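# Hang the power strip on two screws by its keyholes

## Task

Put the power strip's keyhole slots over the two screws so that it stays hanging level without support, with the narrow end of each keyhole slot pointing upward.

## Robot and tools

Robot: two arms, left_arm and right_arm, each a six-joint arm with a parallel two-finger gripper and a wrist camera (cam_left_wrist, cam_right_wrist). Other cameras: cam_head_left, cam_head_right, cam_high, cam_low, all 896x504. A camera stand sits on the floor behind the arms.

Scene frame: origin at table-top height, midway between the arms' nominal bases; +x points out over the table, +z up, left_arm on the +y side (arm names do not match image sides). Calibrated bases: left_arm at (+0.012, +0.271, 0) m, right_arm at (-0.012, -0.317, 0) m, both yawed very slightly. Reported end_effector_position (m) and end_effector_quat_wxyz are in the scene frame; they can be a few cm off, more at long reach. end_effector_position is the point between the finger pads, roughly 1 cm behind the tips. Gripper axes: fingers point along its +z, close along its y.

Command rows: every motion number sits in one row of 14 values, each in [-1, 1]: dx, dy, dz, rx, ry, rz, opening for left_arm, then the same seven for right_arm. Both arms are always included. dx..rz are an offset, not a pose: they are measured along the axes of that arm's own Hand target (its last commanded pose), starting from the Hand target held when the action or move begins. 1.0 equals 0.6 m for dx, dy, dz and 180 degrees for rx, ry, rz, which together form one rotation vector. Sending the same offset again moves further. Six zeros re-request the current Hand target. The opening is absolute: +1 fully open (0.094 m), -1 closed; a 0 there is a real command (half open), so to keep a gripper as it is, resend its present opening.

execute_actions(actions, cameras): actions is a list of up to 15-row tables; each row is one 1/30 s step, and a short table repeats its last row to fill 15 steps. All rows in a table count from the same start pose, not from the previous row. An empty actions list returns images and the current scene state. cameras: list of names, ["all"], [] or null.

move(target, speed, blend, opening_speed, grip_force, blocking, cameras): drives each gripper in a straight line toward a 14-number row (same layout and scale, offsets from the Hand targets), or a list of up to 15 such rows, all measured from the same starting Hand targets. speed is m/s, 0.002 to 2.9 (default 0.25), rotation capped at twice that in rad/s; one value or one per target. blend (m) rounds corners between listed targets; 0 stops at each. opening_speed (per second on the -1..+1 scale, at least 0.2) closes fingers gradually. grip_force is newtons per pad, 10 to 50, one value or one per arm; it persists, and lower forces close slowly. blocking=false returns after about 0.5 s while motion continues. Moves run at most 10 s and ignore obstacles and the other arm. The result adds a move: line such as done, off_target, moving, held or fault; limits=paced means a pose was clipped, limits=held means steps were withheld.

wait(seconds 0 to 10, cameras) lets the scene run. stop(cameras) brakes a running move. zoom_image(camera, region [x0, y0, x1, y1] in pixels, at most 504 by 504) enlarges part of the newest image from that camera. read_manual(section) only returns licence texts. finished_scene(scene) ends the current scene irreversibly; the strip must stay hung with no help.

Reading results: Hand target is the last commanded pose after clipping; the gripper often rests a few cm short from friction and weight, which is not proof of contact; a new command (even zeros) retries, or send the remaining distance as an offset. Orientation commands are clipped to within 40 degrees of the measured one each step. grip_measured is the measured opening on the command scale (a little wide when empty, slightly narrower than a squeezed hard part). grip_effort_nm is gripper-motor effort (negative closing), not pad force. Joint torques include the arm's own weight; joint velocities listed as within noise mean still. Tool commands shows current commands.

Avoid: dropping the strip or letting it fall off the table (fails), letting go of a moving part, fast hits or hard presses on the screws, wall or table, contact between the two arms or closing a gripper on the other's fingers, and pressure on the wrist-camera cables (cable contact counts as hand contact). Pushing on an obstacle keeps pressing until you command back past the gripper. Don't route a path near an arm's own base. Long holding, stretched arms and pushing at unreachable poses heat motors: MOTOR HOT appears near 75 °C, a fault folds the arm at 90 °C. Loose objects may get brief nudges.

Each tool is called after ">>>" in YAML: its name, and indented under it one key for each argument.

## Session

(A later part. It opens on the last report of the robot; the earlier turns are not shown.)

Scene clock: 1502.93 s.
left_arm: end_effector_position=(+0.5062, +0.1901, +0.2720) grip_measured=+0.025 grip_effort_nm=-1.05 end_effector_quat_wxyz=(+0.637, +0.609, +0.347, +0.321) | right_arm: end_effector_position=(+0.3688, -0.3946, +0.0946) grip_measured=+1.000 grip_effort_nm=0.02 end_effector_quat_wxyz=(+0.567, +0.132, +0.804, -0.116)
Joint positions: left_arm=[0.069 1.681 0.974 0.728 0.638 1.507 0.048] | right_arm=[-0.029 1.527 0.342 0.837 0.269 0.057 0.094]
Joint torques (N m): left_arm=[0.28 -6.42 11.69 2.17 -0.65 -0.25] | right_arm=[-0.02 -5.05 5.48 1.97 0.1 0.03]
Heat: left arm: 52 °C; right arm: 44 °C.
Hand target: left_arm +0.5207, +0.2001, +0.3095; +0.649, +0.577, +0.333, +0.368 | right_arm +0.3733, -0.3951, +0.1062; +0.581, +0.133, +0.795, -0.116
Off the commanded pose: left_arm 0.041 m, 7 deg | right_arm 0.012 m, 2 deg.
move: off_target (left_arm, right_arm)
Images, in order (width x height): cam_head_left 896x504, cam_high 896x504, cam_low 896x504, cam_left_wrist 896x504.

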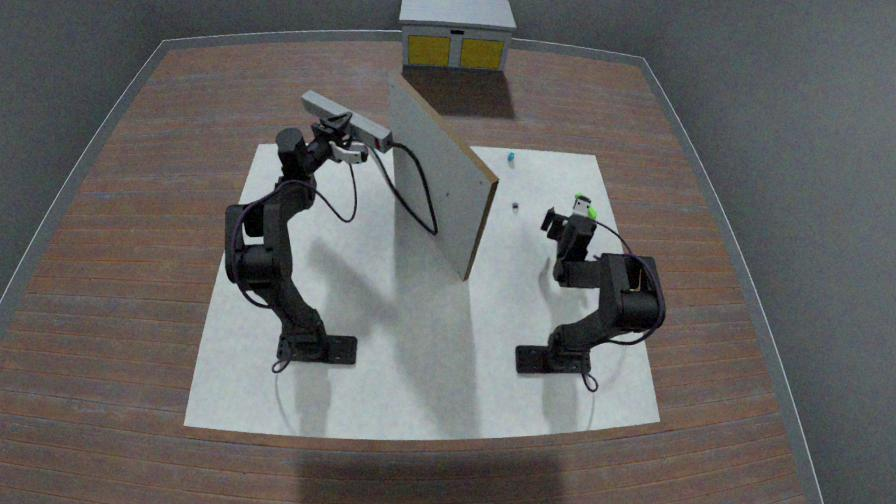

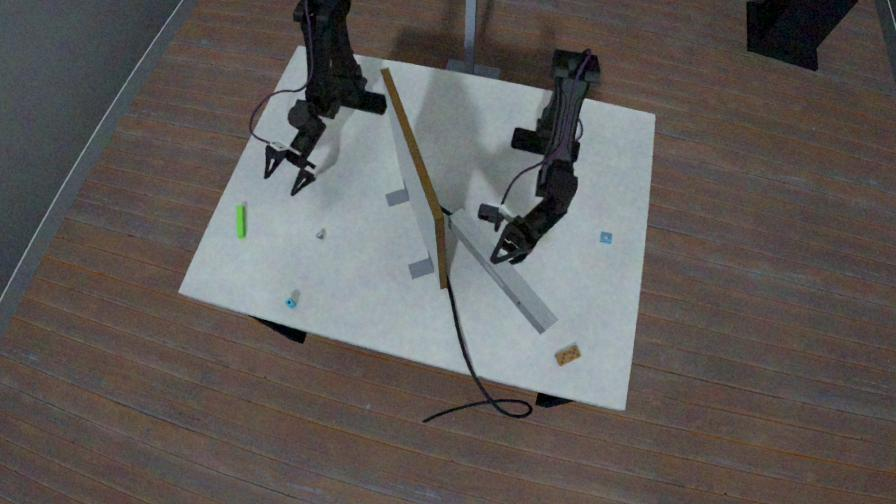

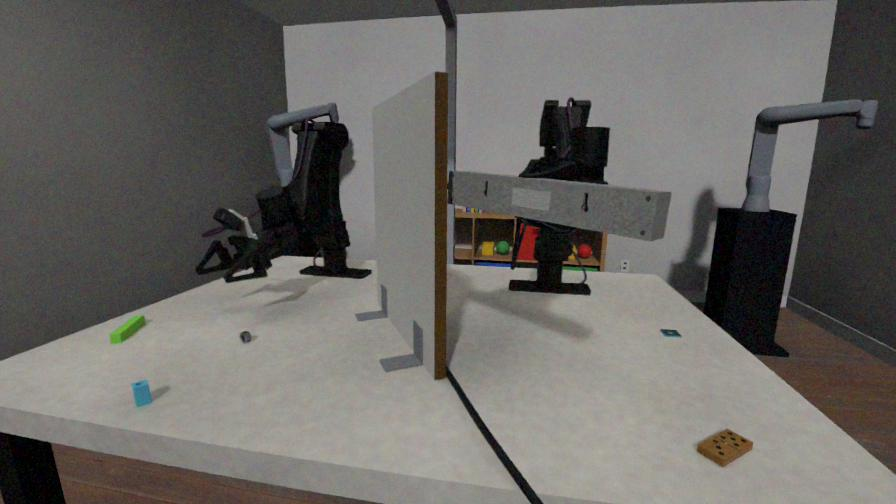

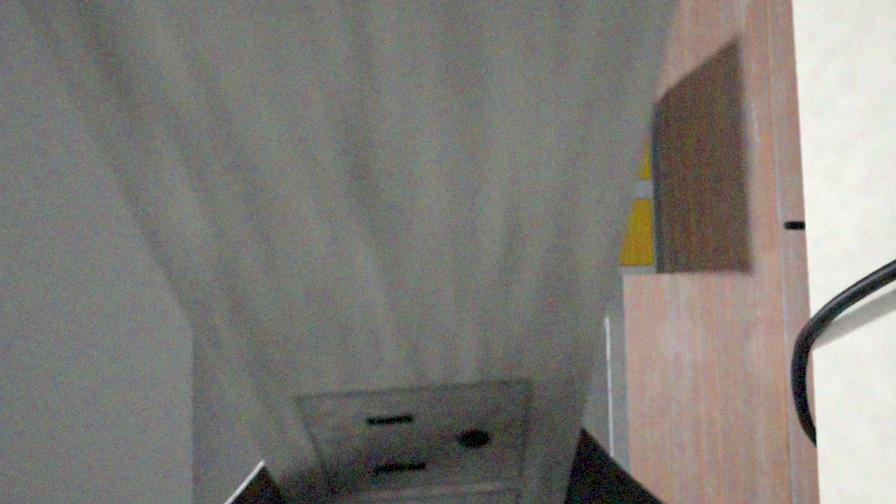

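>>> move:
  target: [-0.4225,-0.063,-0.2117,0.015,-0.164,0,-0.3,0,0,0,0,0,0,1]
  speed: 0.2
  cameras: ["cam_low","cam_high","cam_head_left","cam_left_wrist"]

Scene clock: 1547.50 s.
left_arm: end_effector_position=(+0.2972, +0.0472, +0.2444) grip_measured=+0.025 grip_effort_nm=-1.05 end_effector_quat_wxyz=(+0.683, +0.676, +0.184, +0.204) | right_arm: end_effector_position=(+0.3688, -0.3946, +0.0946) grip_measured=+1.000 grip_effort_nm=0.03 end_effector_quat_wxyz=(+0.567, +0.132, +0.804, -0.116)
Joint positions: left_arm=[-0.343 1.141 0.411 0.751 0.654 1.582 0.048] | right_arm=[-0.029 1.527 0.342 0.837 0.269 0.057 0.094]
Joint torques (N m): left_arm=[-0.69 -5.14 6.95 1.67 0.22 -0.2] | right_arm=[-0.14 -5.04 5.45 1.98 0.09 0]
Heat: left arm: 53 °C; right arm: 44 °C.
Hand target: left_arm +0.2867, +0.0433, +0.2594; +0.699, +0.667, +0.165, +0.201 | right_arm +0.3733, -0.3951, +0.1062; +0.581, +0.133, +0.795, -0.116
Off the commanded pose: left_arm 0.019 m, 3 deg | right_arm 0.012 m, 2 deg.
move: off_target (left_arm, right_arm)
Images, in order (width x height): cam_head_left 896x504, cam_high 896x504, cam_low 896x504, cam_left_wrist 896x504.

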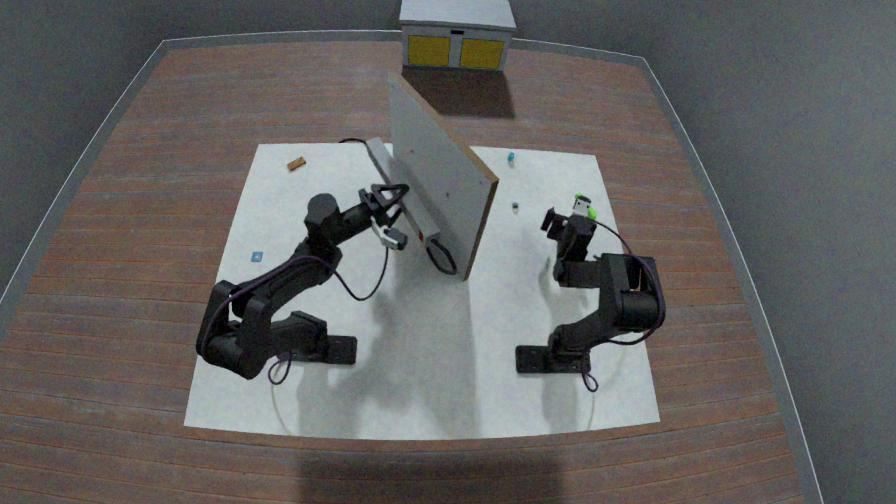

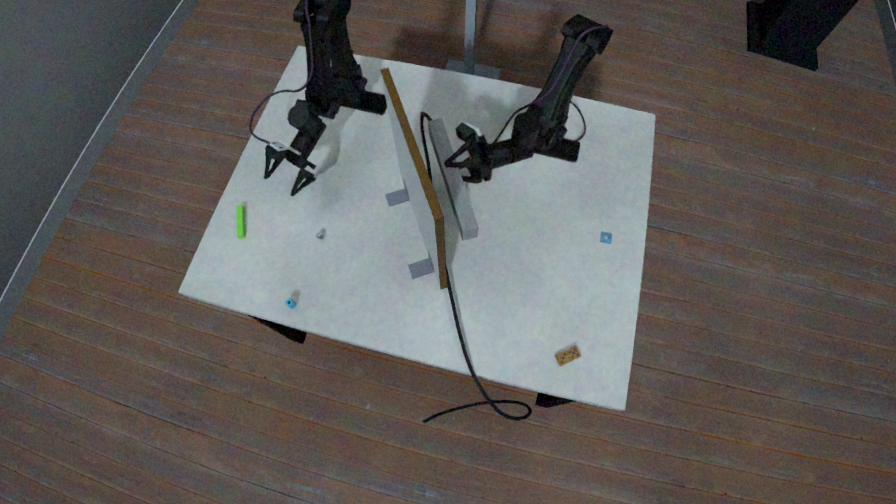

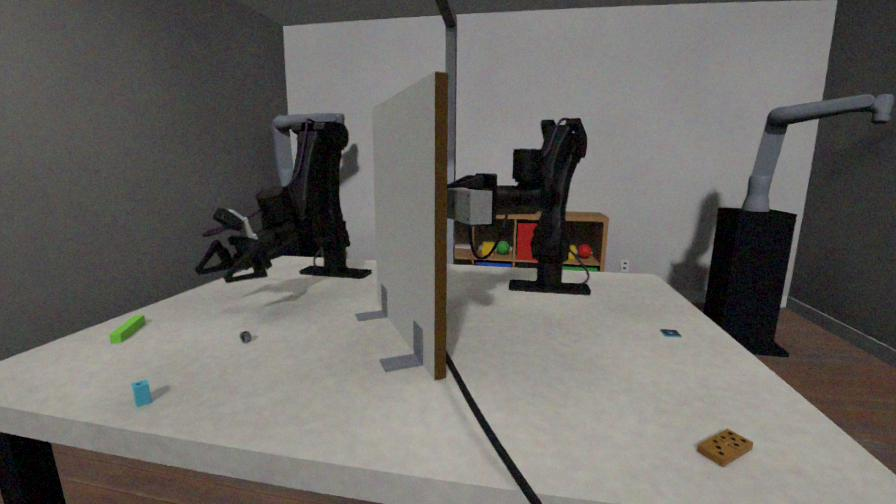

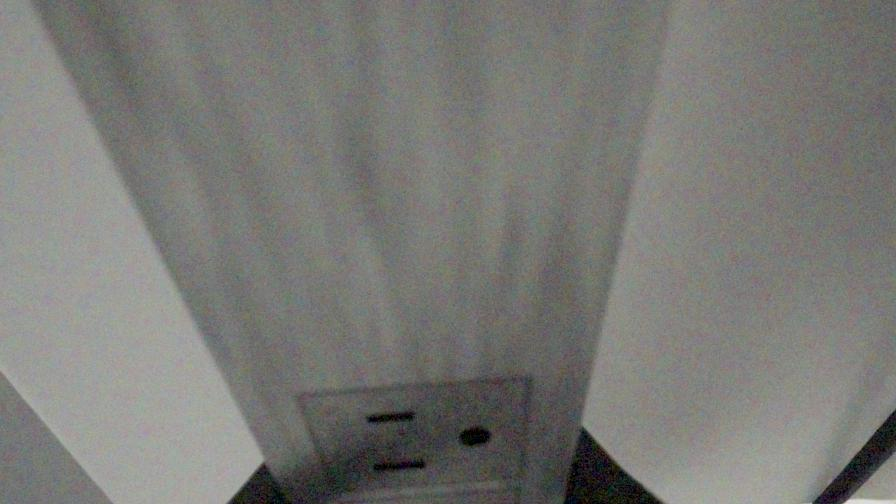

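>>> move:
  target:
    - [0.0,-0.055,0.0,0,0.0,0,-0.3,0,0,0,0,0,0,1]
    - [0.0,-0.055,0.12,0,0,0,-0.3,0,0,0,0,0,0,1]
  speed: 0.1
  blend: 0.005
  cameras: ["cam_low","cam_high","cam_left_wrist"]

Scene clock: 1556.97 s.
left_arm: end_effector_position=(+0.3204, -0.0028, +0.1883) grip_measured=+0.025 grip_effort_nm=-1.05 end_effector_quat_wxyz=(+0.658, +0.701, +0.207, +0.180) | right_arm: end_effector_position=(+0.3688, -0.3946, +0.0946) grip_measured=+1.000 grip_effort_nm=0.02 end_effector_quat_wxyz=(+0.567, +0.132, +0.804, -0.116)
Joint positions: left_arm=[-0.501 1.47 0.465 0.927 0.496 1.588 0.048] | right_arm=[-0.029 1.527 0.342 0.837 0.269 0.057 0.094]
Joint torques (N m): left_arm=[-1.63 -3.75 10.86 2.57 0.11 -0.12] | right_arm=[-0.02 -5.27 5.57 1.98 0.1 0.02]
Heat: left arm: 51 °C; right arm: 44 °C.
Hand target: left_arm +0.3246, -0.0200, +0.2305; +0.699, +0.667, +0.165, +0.201 | right_arm +0.3733, -0.3951, +0.1062; +0.581, +0.133, +0.795, -0.116
Off the commanded pose: left_arm 0.046 m, 8 deg | right_arm 0.012 m, 2 deg.
move: off_target (left_arm, right_arm)
Images, in order (width x height): cam_high 896x504, cam_low 896x504, cam_left_wrist 896x504.

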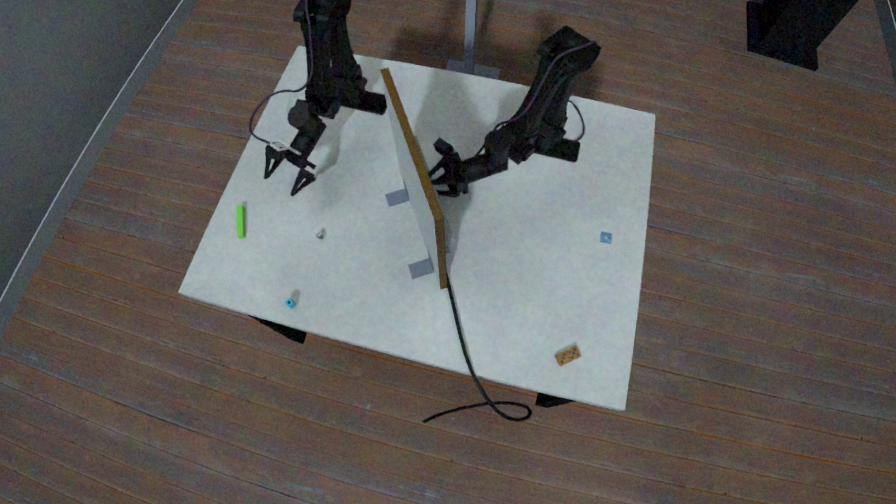

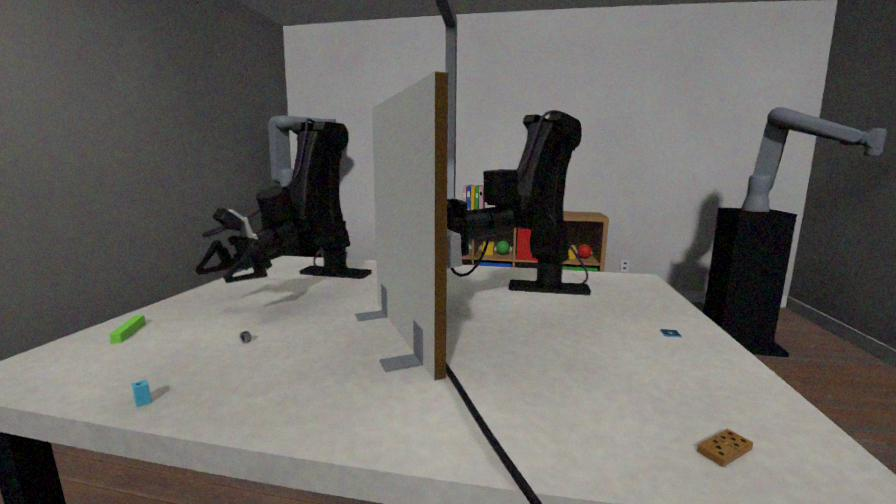

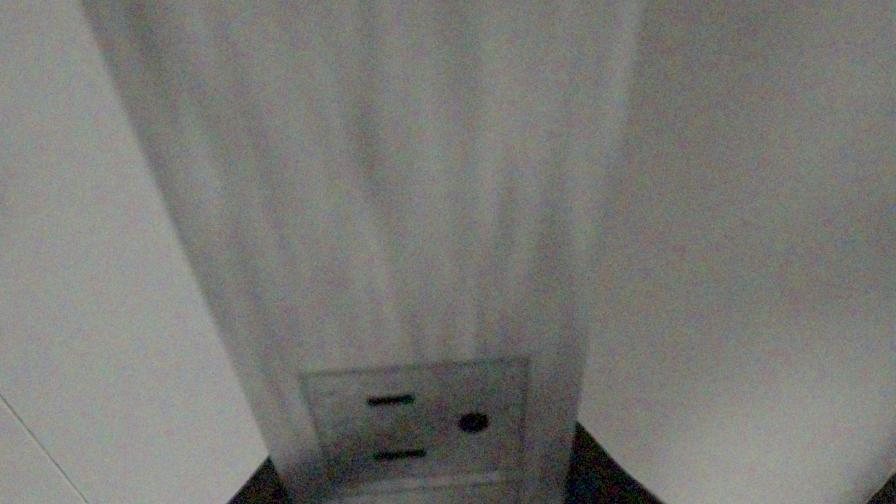

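>>> move:
  target:
    - [0.0,0.0,-0.025,-0.01,0.0,0,-0.3,0,0,0,0,0,0,1]
    - [0.0,0.04,-0.025,-0.015,0,0,-0.3,0,0,0,0,0,0,1]
    - [0.0,0.04,0.0,-0.015,0,0,-0.3,0,0,0,0,0,0,1]
  speed: 0.08
  blend: 0.004
  cameras: ["cam_low","cam_left_wrist"]

>>> zoom_image:
  camera: "cam_low"
  region: [420, 170, 500, 250]

Scene clock: 1562.97 s.
left_arm: end_effector_position=(+0.3226, -0.0030, +0.2111) grip_measured=+0.025 grip_effort_nm=-1.05 end_effector_quat_wxyz=(+0.676, +0.683, +0.191, +0.199) | right_arm: end_effector_position=(+0.3688, -0.3946, +0.0946) grip_measured=+1.000 grip_effort_nm=0.02 end_effector_quat_wxyz=(+0.567, +0.132, +0.804, -0.116)
Joint positions: left_arm=[-0.5 1.451 0.481 0.962 0.494 1.588 0.048] | right_arm=[-0.029 1.527 0.342 0.837 0.269 0.057 0.094]
Joint torques (N m): left_arm=[-1.78 -5 11.64 2.08 0.11 -0.43] | right_arm=[-0.02 -5.12 5.42 1.96 0.09 0.02]
Heat: left arm: 52 °C; right arm: 44 °C.
Hand target: left_arm +0.3232, -0.0192, +0.2545; +0.714, +0.650, +0.160, +0.205 | right_arm +0.3733, -0.3951, +0.1062; +0.581, +0.133, +0.795, -0.116
Off the commanded pose: left_arm 0.046 m, 7 deg | right_arm 0.012 m, 2 deg.
move: off_target (left_arm, right_arm)
Images, in order (width x height): cam_low 896x504, cam_left_wrist 896x504.

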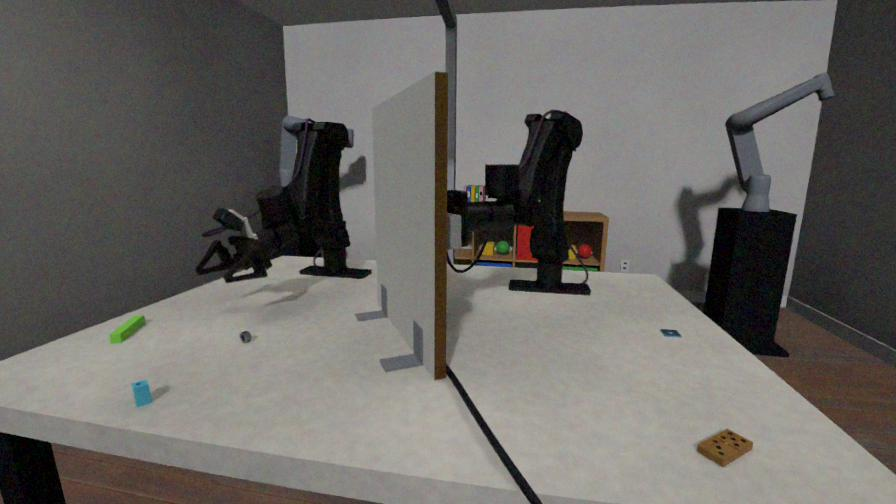

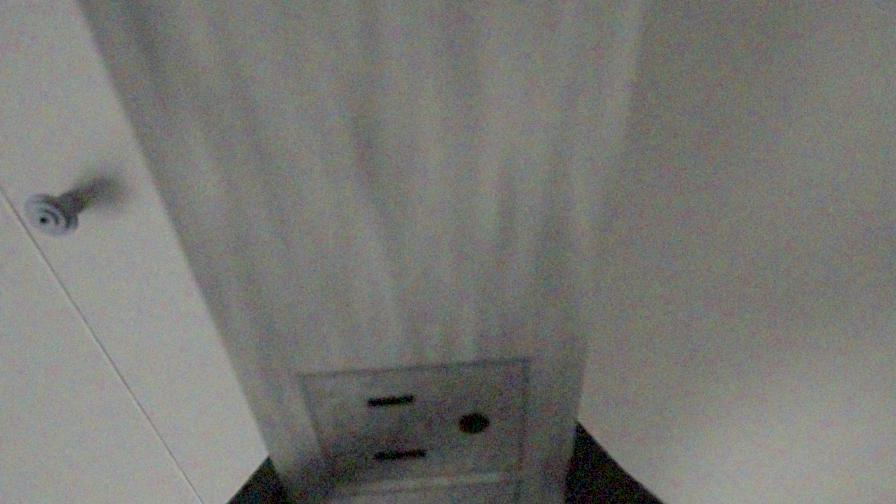

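Scaled by 6.300.

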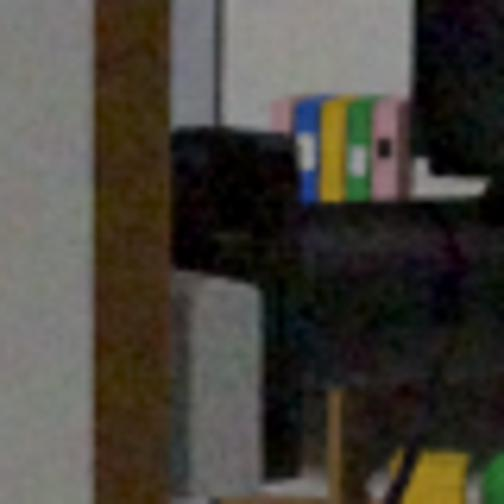

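>>> move:
  target:
    - [0.0,0.0,-0.075,0.0,0.0,0,-0.3,0,0,0,0,0,0,1]
    - [0.0207,0.1613,-0.1135,0.0,0,-0.012,-0.3,0,0,0,0,0,0,1]
    - [0.0017,0.115,-0.0743,0,0,0.008,-0.3,0,0,0,0,0,0,1]
    - [0.0047,0.1068,0.0035,0,0,0.008,-0.3,0,0,0,0,0,0,1]
  speed: 0.08
  blend: 0.01
  cameras: ["cam_low","cam_left_wrist"]

>>> zoom_image:
  camera: "cam_low"
  region: [420, 140, 500, 220]

Scene clock: 1605.13 s.
left_arm: end_effector_position=(+0.3180, +0.0025, +0.2632) grip_measured=+0.025 grip_effort_nm=-1.05 end_effector_quat_wxyz=(+0.664, +0.696, +0.200, +0.186) | right_arm: end_effector_position=(+0.3688, -0.3946, +0.0946) grip_measured=+1.000 grip_effort_nm=0.02 end_effector_quat_wxyz=(+0.567, +0.132, +0.804, -0.116)
Joint positions: left_arm=[-0.486 1.248 0.629 0.565 0.513 1.591 0.048] | right_arm=[-0.029 1.527 0.342 0.837 0.269 0.057 0.094]
Joint torques (N m): left_arm=[-2 -2.69 13.2 2.79 0.04 -0.19] | right_arm=[-0.06 -5 5.39 1.97 0.08 0.01]
Heat: left arm: 54 °C; right arm: 44 °C.
Hand target: left_arm +0.3212, -0.0151, +0.3185; +0.712, +0.652, +0.152, +0.214 | right_arm +0.3733, -0.3951, +0.1062; +0.581, +0.133, +0.795, -0.116
Off the commanded pose: left_arm 0.058 m, 10 deg | right_arm 0.012 m, 2 deg.
move: off_target (left_arm, right_arm)
Images, in order (width x height): cam_low 896x504, cam_left_wrist 896x504.

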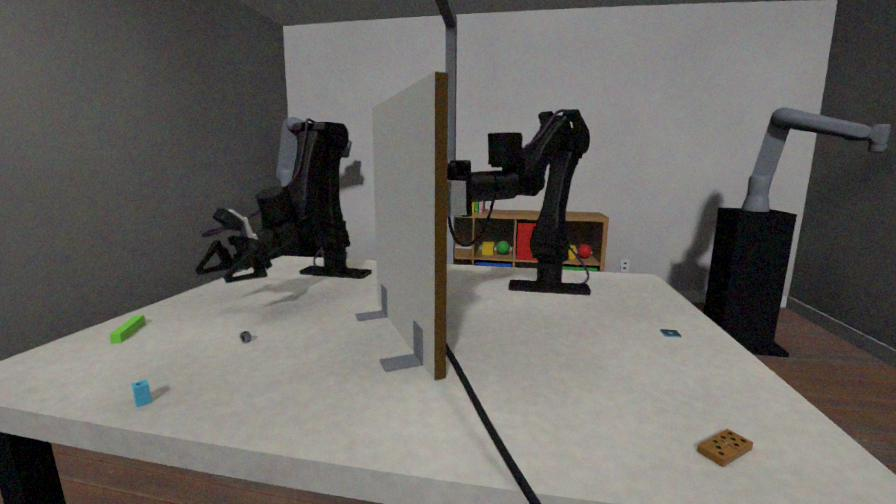

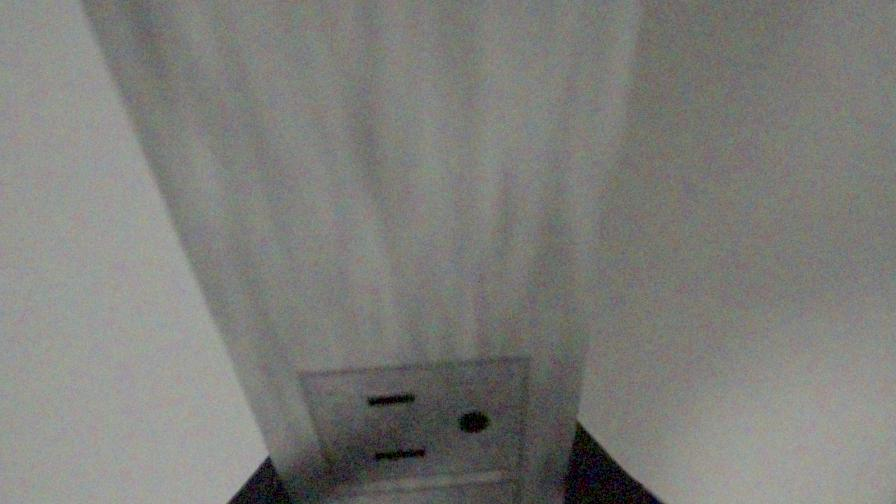

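Scaled by 6.300.

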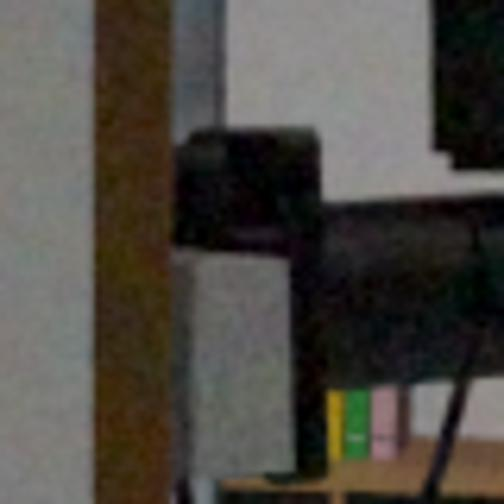

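>>> move:
  target:
    - [0.0235,0.0645,-0.117,-0.014,0,-0.02,-0.3,0,0,0,0,0,0,1]
    - [0.0045,0.0182,-0.0778,-0.014,0,0,-0.3,0,0,0,0,0,0,1]
    - [0.0075,0.01,0,-0.014,0,0,-0.3,0,0,0,0,0,0,1]
  speed: 0.08
  blend: 0.01
  cameras: ["cam_low"]

>>> zoom_image:
  camera: "cam_low"
  region: [420, 140, 500, 220]

Scene clock: 1618.93 s.
left_arm: end_effector_position=(+0.3220, +0.0047, +0.2683) grip_measured=+0.025 grip_effort_nm=-1.05 end_effector_quat_wxyz=(+0.679, +0.681, +0.197, +0.189) | right_arm: end_effector_position=(+0.3688, -0.3946, +0.0946) grip_measured=+1.000 grip_effort_nm=0.02 end_effector_quat_wxyz=(+0.567, +0.132, +0.804, -0.116)
Joint positions: left_arm=[-0.469 1.27 0.618 0.645 0.532 1.564 0.048] | right_arm=[-0.029 1.527 0.342 0.837 0.269 0.057 0.094]
Joint torques (N m): left_arm=[-2.03 -2.8 13.31 2.77 -0.03 -0.18] | right_arm=[0.05 -5.08 5.37 1.96 0.1 0.01]
Heat: left arm: 54 °C; right arm: 44 °C.
Hand target: left_arm +0.3245, -0.0125, +0.3247; +0.726, +0.636, +0.147, +0.217 | right_arm +0.3733, -0.3951, +0.1062; +0.581, +0.133, +0.795, -0.116
Off the commanded pose: left_arm 0.059 m, 10 deg | right_arm 0.012 m, 2 deg.
move: off_target (left_arm, right_arm)
Images, in order (width x height): cam_low 896x504.

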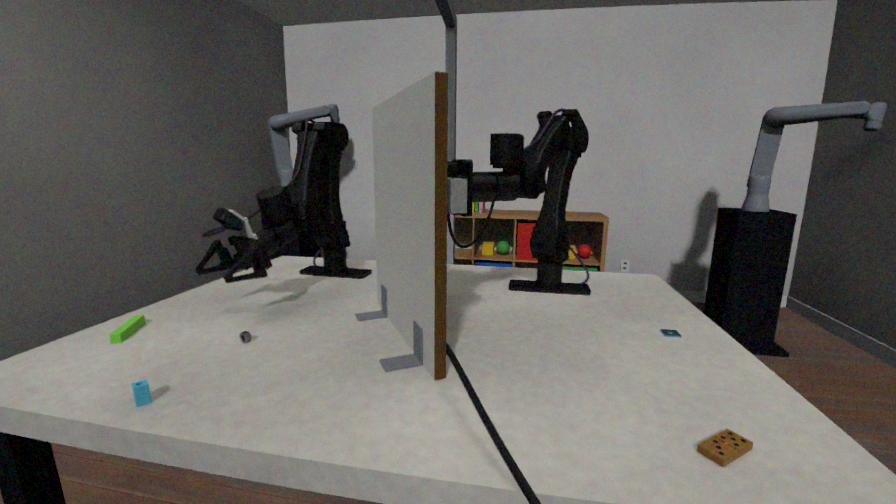

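Scaled by 6.300.

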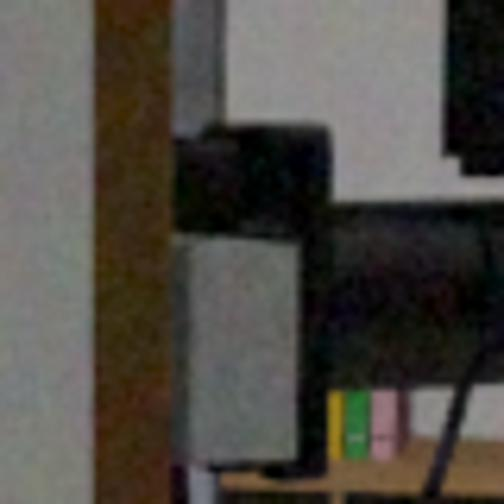

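>>> move:
  target:
    - [0.016,0.0645,-0.117,0,0,-0.02,-0.3,0,0,0,0,0,0,1]
    - [-0.003,0.0177,-0.0778,0,0,0,-0.3,0,0,0,0,0,0,1]
    - [0,0.0095,0,0,0,0,-0.3,0,0,0,0,0,0,1]
  speed: 0.08
  blend: 0.01
  cameras: ["cam_low"]

>>> zoom_image:
  camera: "cam_low"
  region: [420, 140, 500, 220]

Scene clock: 1627.57 s.
left_arm: end_effector_position=(+0.3222, +0.0046, +0.2742) grip_measured=+0.025 grip_effort_nm=-1.05 end_effector_quat_wxyz=(+0.680, +0.681, +0.197, +0.189) | right_arm: end_effector_position=(+0.3688, -0.3946, +0.0946) grip_measured=+1.000 grip_effort_nm=0.02 end_effector_quat_wxyz=(+0.567, +0.132, +0.804, -0.116)
Joint positions: left_arm=[-0.469 1.26 0.635 0.621 0.531 1.563 0.048] | right_arm=[-0.029 1.527 0.342 0.837 0.269 0.057 0.094]
Joint torques (N m): left_arm=[-2.1 -2.99 13.34 2.75 -0.02 -0.19] | right_arm=[-0.16 -5.08 5.31 1.98 0.09 0.03]
Heat: left arm: 53 °C; right arm: 44 °C.
Hand target: left_arm +0.3237, -0.0119, +0.3303; +0.726, +0.636, +0.147, +0.217 | right_arm +0.3733, -0.3951, +0.1062; +0.581, +0.133, +0.795, -0.116
Off the commanded pose: left_arm 0.059 m, 10 deg | right_arm 0.012 m, 2 deg.
move: off_target (left_arm, right_arm)
Images, in order (width x height): cam_low 896x504.

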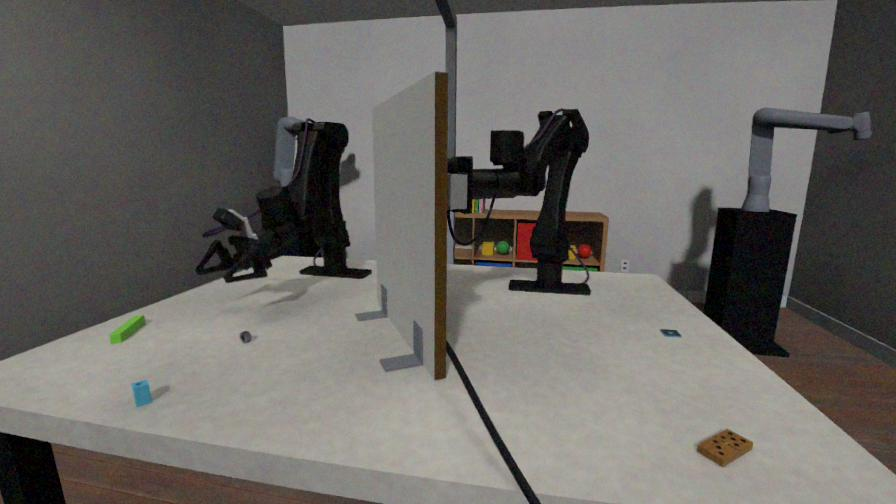

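Scaled by 6.300.

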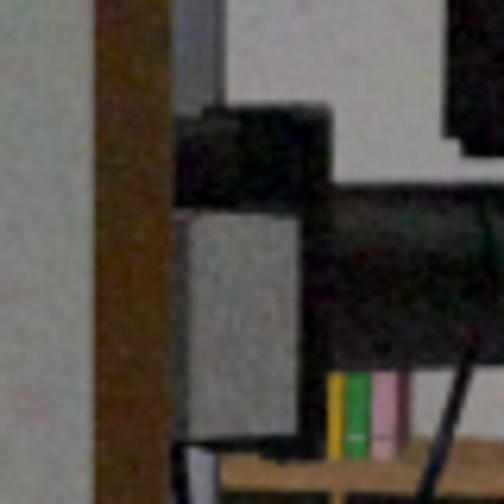

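>>> execute_actions:
  actions: []

>>> zoom_image:
  camera: "cam_low"
  region: [300, 100, 600, 270]

>>> zoom_image:
  camera: "cam_head_left"
  region: [300, 100, 800, 400]

Scene clock: 1652.13 s.
left_arm: end_effector_position=(+0.3222, +0.0046, +0.2742) grip_measured=+0.025 grip_effort_nm=-1.05 end_effector_quat_wxyz=(+0.680, +0.681, +0.197, +0.189) | right_arm: end_effector_position=(+0.3688, -0.3946, +0.0946) grip_measured=+1.000 grip_effort_nm=0.02 end_effector_quat_wxyz=(+0.567, +0.132, +0.804, -0.116)
Joint positions: left_arm=[-0.469 1.26 0.635 0.621 0.531 1.563 0.048] | right_arm=[-0.029 1.527 0.342 0.837 0.269 0.057 0.094]
Joint velocities: within noise
Joint torques (N m): left_arm=[-1.99 -2.97 13.27 2.75 -0.02 -0.18] | right_arm=[0.01 -5.01 5.48 1.97 0.07 0.03]
Heat: left arm: 55 °C; right arm: 44 °C.
Hand target: left_arm +0.3237, -0.0119, +0.3303; +0.726, +0.636, +0.147, +0.217 | right_arm +0.3733, -0.3951, +0.1062; +0.581, +0.133, +0.795, -0.116
Tool commands: left_gripper/opening=-0.3 right_gripper/opening=+1.0
Off the commanded pose: left_arm 0.059 m, 10 deg | right_arm 0.012 m, 2 deg.

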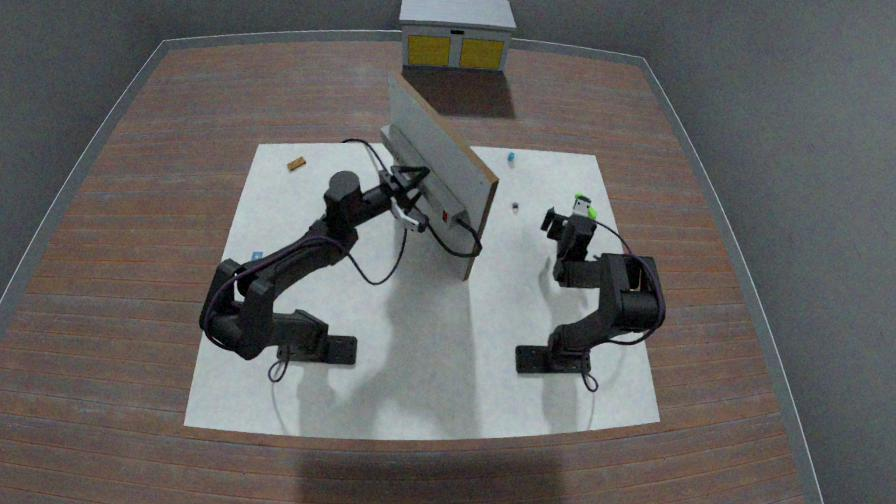

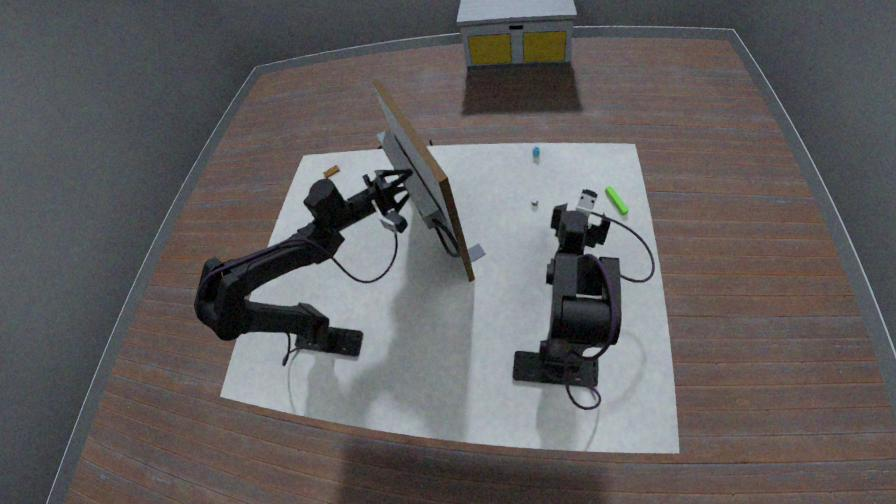

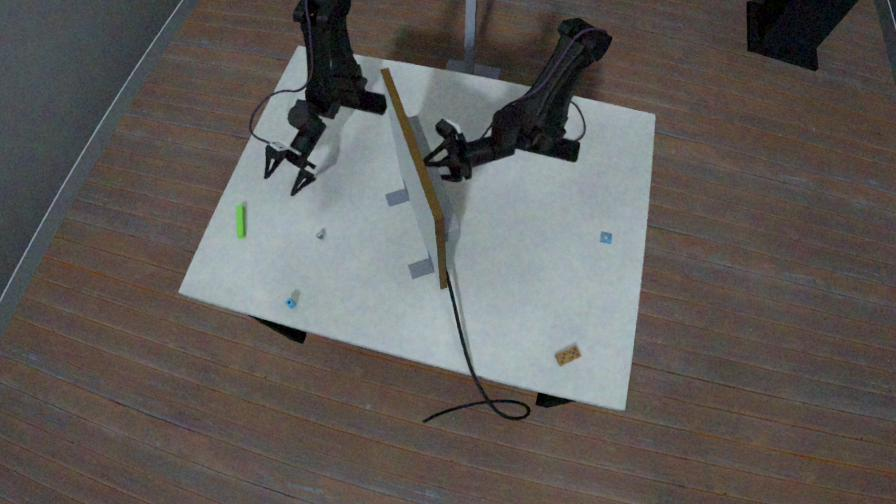

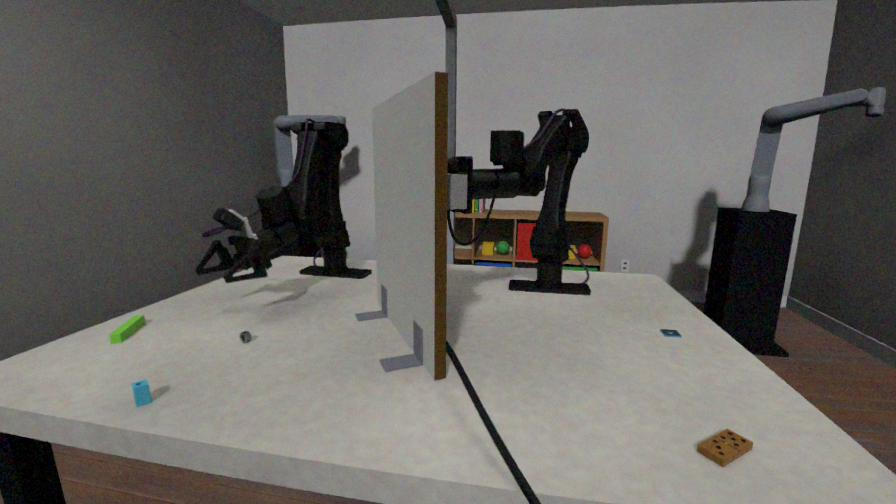

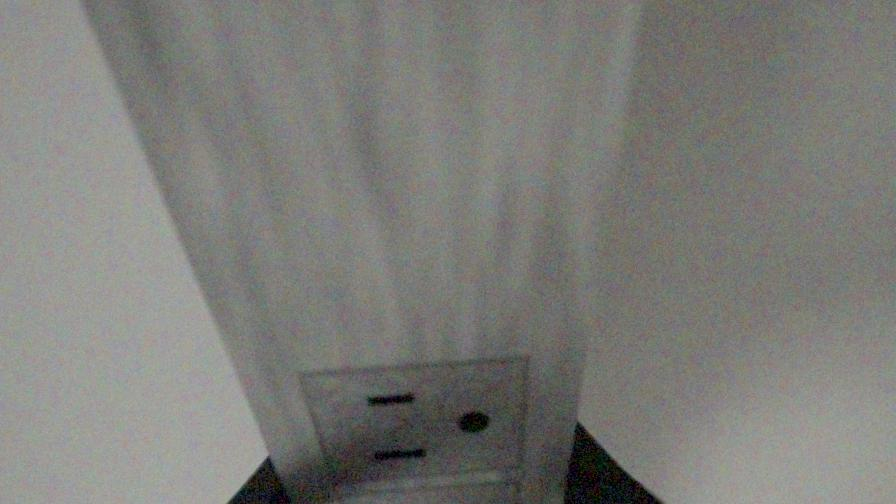

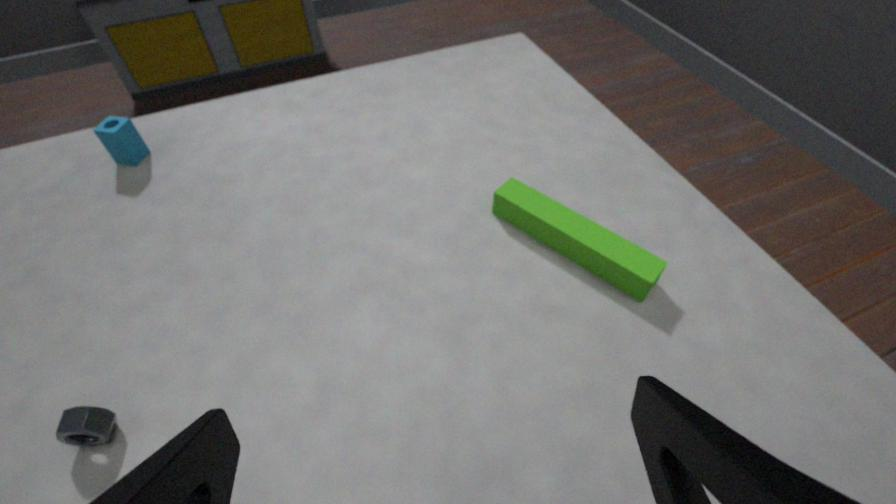

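Scaled by 1.680.

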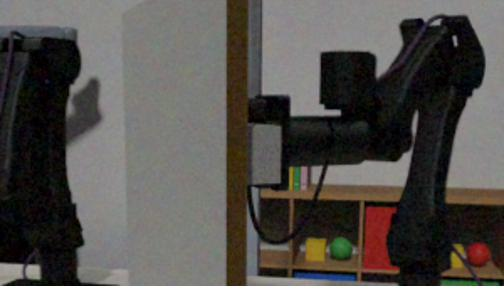

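Scaled by 1.008.

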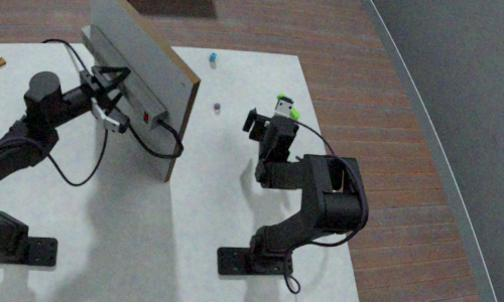

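>>> move:
  target:
    - [0.0137,0.0545,-0.117,0,0,-0.02,-0.3,0,0,0,0,0,0,1]
    - [-0.0053,0.0082,-0.0778,0,0,0,-0.3,0,0,0,0,0,0,1]
    - [-0.0023,0,0,0,0,0,-0.3,0,0,0,0,0,0,1]
  speed: 0.08
  blend: 0.01
  cameras: ["cam_low"]

>>> zoom_image:
  camera: "cam_low"
  region: [420, 140, 500, 220]

Scene clock: 1658.70 s.
left_arm: end_effector_position=(+0.3212, +0.0040, +0.2734) grip_measured=+0.025 grip_effort_nm=-1.05 end_effector_quat_wxyz=(+0.679, +0.681, +0.197, +0.189) | right_arm: end_effector_position=(+0.3688, -0.3946, +0.0946) grip_measured=+1.000 grip_effort_nm=0.02 end_effector_quat_wxyz=(+0.567, +0.132, +0.804, -0.116)
Joint positions: left_arm=[-0.474 1.257 0.632 0.619 0.526 1.565 0.048] | right_arm=[-0.029 1.527 0.342 0.837 0.269 0.057 0.094]
Joint torques (N m): left_arm=[-2.07 -3.03 13.29 2.76 -0.01 -0.22] | right_arm=[0.03 -5.03 5.35 1.95 0.09 0.03]
Heat: left arm: 55 °C; right arm: 44 °C.
Hand target: left_arm +0.3225, -0.0126, +0.3303; +0.726, +0.636, +0.147, +0.217 | right_arm +0.3733, -0.3951, +0.1062; +0.581, +0.133, +0.795, -0.116
Off the commanded pose: left_arm 0.059 m, 10 deg | right_arm 0.012 m, 2 deg.
move: off_target (left_arm, right_arm)
Images, in order (width x height): cam_low 896x504.

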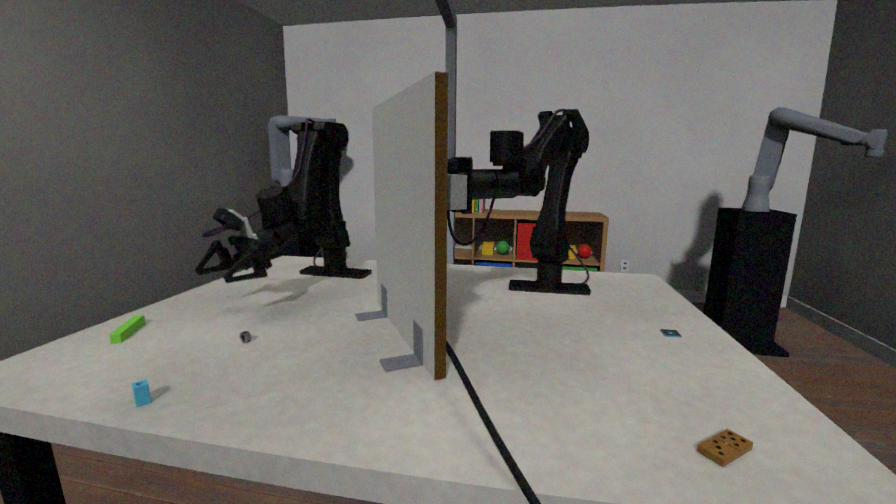

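Scaled by 6.300.

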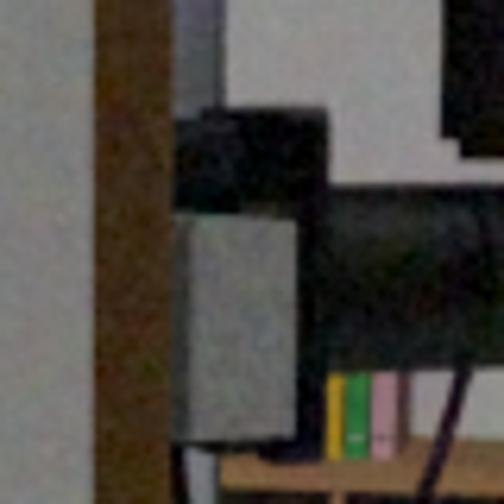

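>>> move:
  target:
    - [0.0137,0.0545,-0.117,0,0,-0.02,-0.3,0,0,0,0,0,0,1]
    - [-0.0053,0.0082,-0.0778,0,0,0,-0.3,0,0,0,0,0,0,1]
    - [-0.0023,0,0,0,0,0,-0.3,0,0,0,0,0,0,1]
  speed: 0.08
  blend: 0.01

>>> move:
  target:
    - [0.0137,0.0575,-0.117,0,0,-0.02,-0.3,0,0,0,0,0,0,1]
    - [-0.0053,0.0112,-0.0778,0,0,0,-0.3,0,0,0,0,0,0,1]
    - [-0.0023,0.003,0,0,0,0,-0.3,0,0,0,0,0,0,1]
  speed: 0.08
  blend: 0.01

>>> move:
  target:
    - [0.0187,0.0545,-0.117,0,0,-0.02,-0.3,0,0,0,0,0,0,1]
    - [0.0,0.0082,-0.0778,0,0,0,-0.3,0,0,0,0,0,0,1]
    - [0.0027,0,0,0,0,0,-0.3,0,0,0,0,0,0,1]
  speed: 0.08
  blend: 0.01

>>> move:
  target:
    - [0.0187,0.0545,-0.117,0,0,-0.02,-0.3,0,0,0,0,0,0,1]
    - [0.0,0.0082,-0.0778,0,0,0,-0.3,0,0,0,0,0,0,1]
    - [0.0027,0,0,0,0,0,-0.3,0,0,0,0,0,0,1]
  speed: 0.08
  blend: 0.01

>>> move:
  target:
    - [0.0187,0.0545,-0.117,0,0,-0.02,-0.3,0,0,0,0,0,0,1]
    - [0.0,0.0082,-0.0778,0,0,0,-0.3,0,0,0,0,0,0,1]
    - [0.0027,0,0,0,0,0,-0.3,0,0,0,0,0,0,1]
  speed: 0.08
  blend: 0.01

Scene clock: 1680.30 s.
left_arm: end_effector_position=(+0.3202, +0.0034, +0.2734) grip_measured=+0.025 grip_effort_nm=-1.05 end_effector_quat_wxyz=(+0.679, +0.681, +0.197, +0.190) | right_arm: end_effector_position=(+0.3688, -0.3946, +0.0946) grip_measured=+1.000 grip_effort_nm=0.02 end_effector_quat_wxyz=(+0.567, +0.132, +0.804, -0.116)
Joint positions: left_arm=[-0.478 1.254 0.63 0.617 0.52 1.566 0.048] | right_arm=[-0.029 1.527 0.342 0.837 0.269 0.057 0.094]
Joint torques (N m): left_arm=[-2.04 -2.93 13.3 2.77 0.01 -0.2] | right_arm=[-0.12 -5.14 5.38 1.96 0.09 0.03]
Heat: left arm: 55 °C; right arm: 44 °C.
Hand target: left_arm +0.3214, -0.0133, +0.3302; +0.726, +0.636, +0.147, +0.217 | right_arm +0.3733, -0.3951, +0.1062; +0.581, +0.133, +0.795, -0.116
Off the commanded pose: left_arm 0.059 m, 10 deg | right_arm 0.012 m, 2 deg.
move: off_target (left_arm, right_arm)

Scene clock: 1682.83 s.
left_arm: end_effector_position=(+0.3191, +0.0028, +0.2748) grip_measured=+0.025 grip_effort_nm=-1.05 end_effector_quat_wxyz=(+0.678, +0.682, +0.197, +0.190) | right_arm: end_effector_position=(+0.3688, -0.3946, +0.0946) grip_measured=+1.000 grip_effort_nm=0.02 end_effector_quat_wxyz=(+0.567, +0.132, +0.804, -0.116)
Joint positions: left_arm=[-0.483 1.248 0.633 0.606 0.516 1.567 0.048] | right_arm=[-0.029 1.527 0.342 0.837 0.269 0.057 0.094]
Joint torques (N m): left_arm=[-1.96 -3.02 13.27 2.77 0.01 -0.22] | right_arm=[-0.08 -5.07 5.34 1.97 0.05 0.01]
Heat: left arm: 54 °C; right arm: 44 °C.
Hand target: left_arm +0.3199, -0.0138, +0.3318; +0.726, +0.636, +0.147, +0.217 | right_arm +0.3733, -0.3951, +0.1062; +0.581, +0.133, +0.795, -0.116
Off the commanded pose: left_arm 0.059 m, 10 deg | right_arm 0.012 m, 2 deg.
move: off_target (left_arm, right_arm)

Scene clock: 1685.37 s.
left_arm: end_effector_position=(+0.3200, +0.0034, +0.2748) grip_measured=+0.025 grip_effort_nm=-1.05 end_effector_quat_wxyz=(+0.679, +0.682, +0.197, +0.189) | right_arm: end_effector_position=(+0.3688, -0.3946, +0.0946) grip_measured=+1.000 grip_effort_nm=0.02 end_effector_quat_wxyz=(+0.567, +0.132, +0.804, -0.116)
Joint positions: left_arm=[-0.478 1.251 0.635 0.608 0.521 1.565 0.048] | right_arm=[-0.029 1.527 0.342 0.837 0.269 0.057 0.094]
Joint torques (N m): left_arm=[-2 -2.99 13.3 2.75 -0.01 -0.2] | right_arm=[-0.06 -5.09 5.37 1.96 0.07 0.02]
Heat: left arm: 54 °C; right arm: 44 °C.
Hand target: left_arm +0.3213, -0.0130, +0.3319; +0.726, +0.636, +0.147, +0.217 | right_arm +0.3733, -0.3951, +0.1062; +0.581, +0.133, +0.795, -0.116
Off the commanded pose: left_arm 0.060 m, 10 deg | right_arm 0.012 m, 2 deg.
move: off_target (left_arm, right_arm)

Scene clock: 1687.90 s.
left_arm: end_effector_position=(+0.3216, +0.0042, +0.2750) grip_measured=+0.025 grip_effort_nm=-1.05 end_effector_quat_wxyz=(+0.679, +0.681, +0.197, +0.189) | right_arm: end_effector_position=(+0.3688, -0.3946, +0.0946) grip_measured=+1.000 grip_effort_nm=0.02 end_effector_quat_wxyz=(+0.567, +0.132, +0.804, -0.116)
Joint positions: left_arm=[-0.472 1.256 0.638 0.611 0.527 1.564 0.048] | right_arm=[-0.029 1.527 0.342 0.837 0.269 0.057 0.094]
Joint torques (N m): left_arm=[-2.03 -2.91 13.26 2.74 0 -0.19] | right_arm=[-0.05 -5.05 5.42 1.96 0.09 -0.01]
Heat: left arm: 54 °C; right arm: 44 °C.
Hand target: left_arm +0.3227, -0.0122, +0.3321; +0.726, +0.636, +0.147, +0.217 | right_arm +0.3733, -0.3951, +0.1062; +0.581, +0.133, +0.795, -0.116
Off the commanded pose: left_arm 0.059 m, 10 deg | right_arm 0.012 m, 2 deg.
move: off_target (left_arm, right_arm)

Scene clock: 1690.43 s.
left_arm: end_effector_position=(+0.3225, +0.0047, +0.2758) grip_measured=+0.025 grip_effort_nm=-1.05 end_effector_quat_wxyz=(+0.680, +0.681, +0.197, +0.189) | right_arm: end_effector_position=(+0.3688, -0.3946, +0.0946) grip_measured=+1.000 grip_effort_nm=0.02 end_effector_quat_wxyz=(+0.567, +0.132, +0.804, -0.116)
Joint positions: left_arm=[-0.468 1.259 0.641 0.613 0.534 1.562 0.048] | right_arm=[-0.029 1.527 0.342 0.837 0.269 0.057 0.094]
Joint torques (N m): left_arm=[-1.94 -2.91 13.29 2.74 -0.04 -0.19] | right_arm=[-0.12 -5.08 5.44 1.97 0.11 -0.02]
Heat: left arm: 54 °C; right arm: 44 °C.
Hand target: left_arm +0.3241, -0.0114, +0.3322; +0.726, +0.636, +0.147, +0.217 | right_arm +0.3733, -0.3951, +0.1062; +0.581, +0.133, +0.795, -0.116
Off the commanded pose: left_arm 0.059 m, 10 deg | right_arm 0.012 m, 2 deg.
move: off_target (left_arm, right_arm)


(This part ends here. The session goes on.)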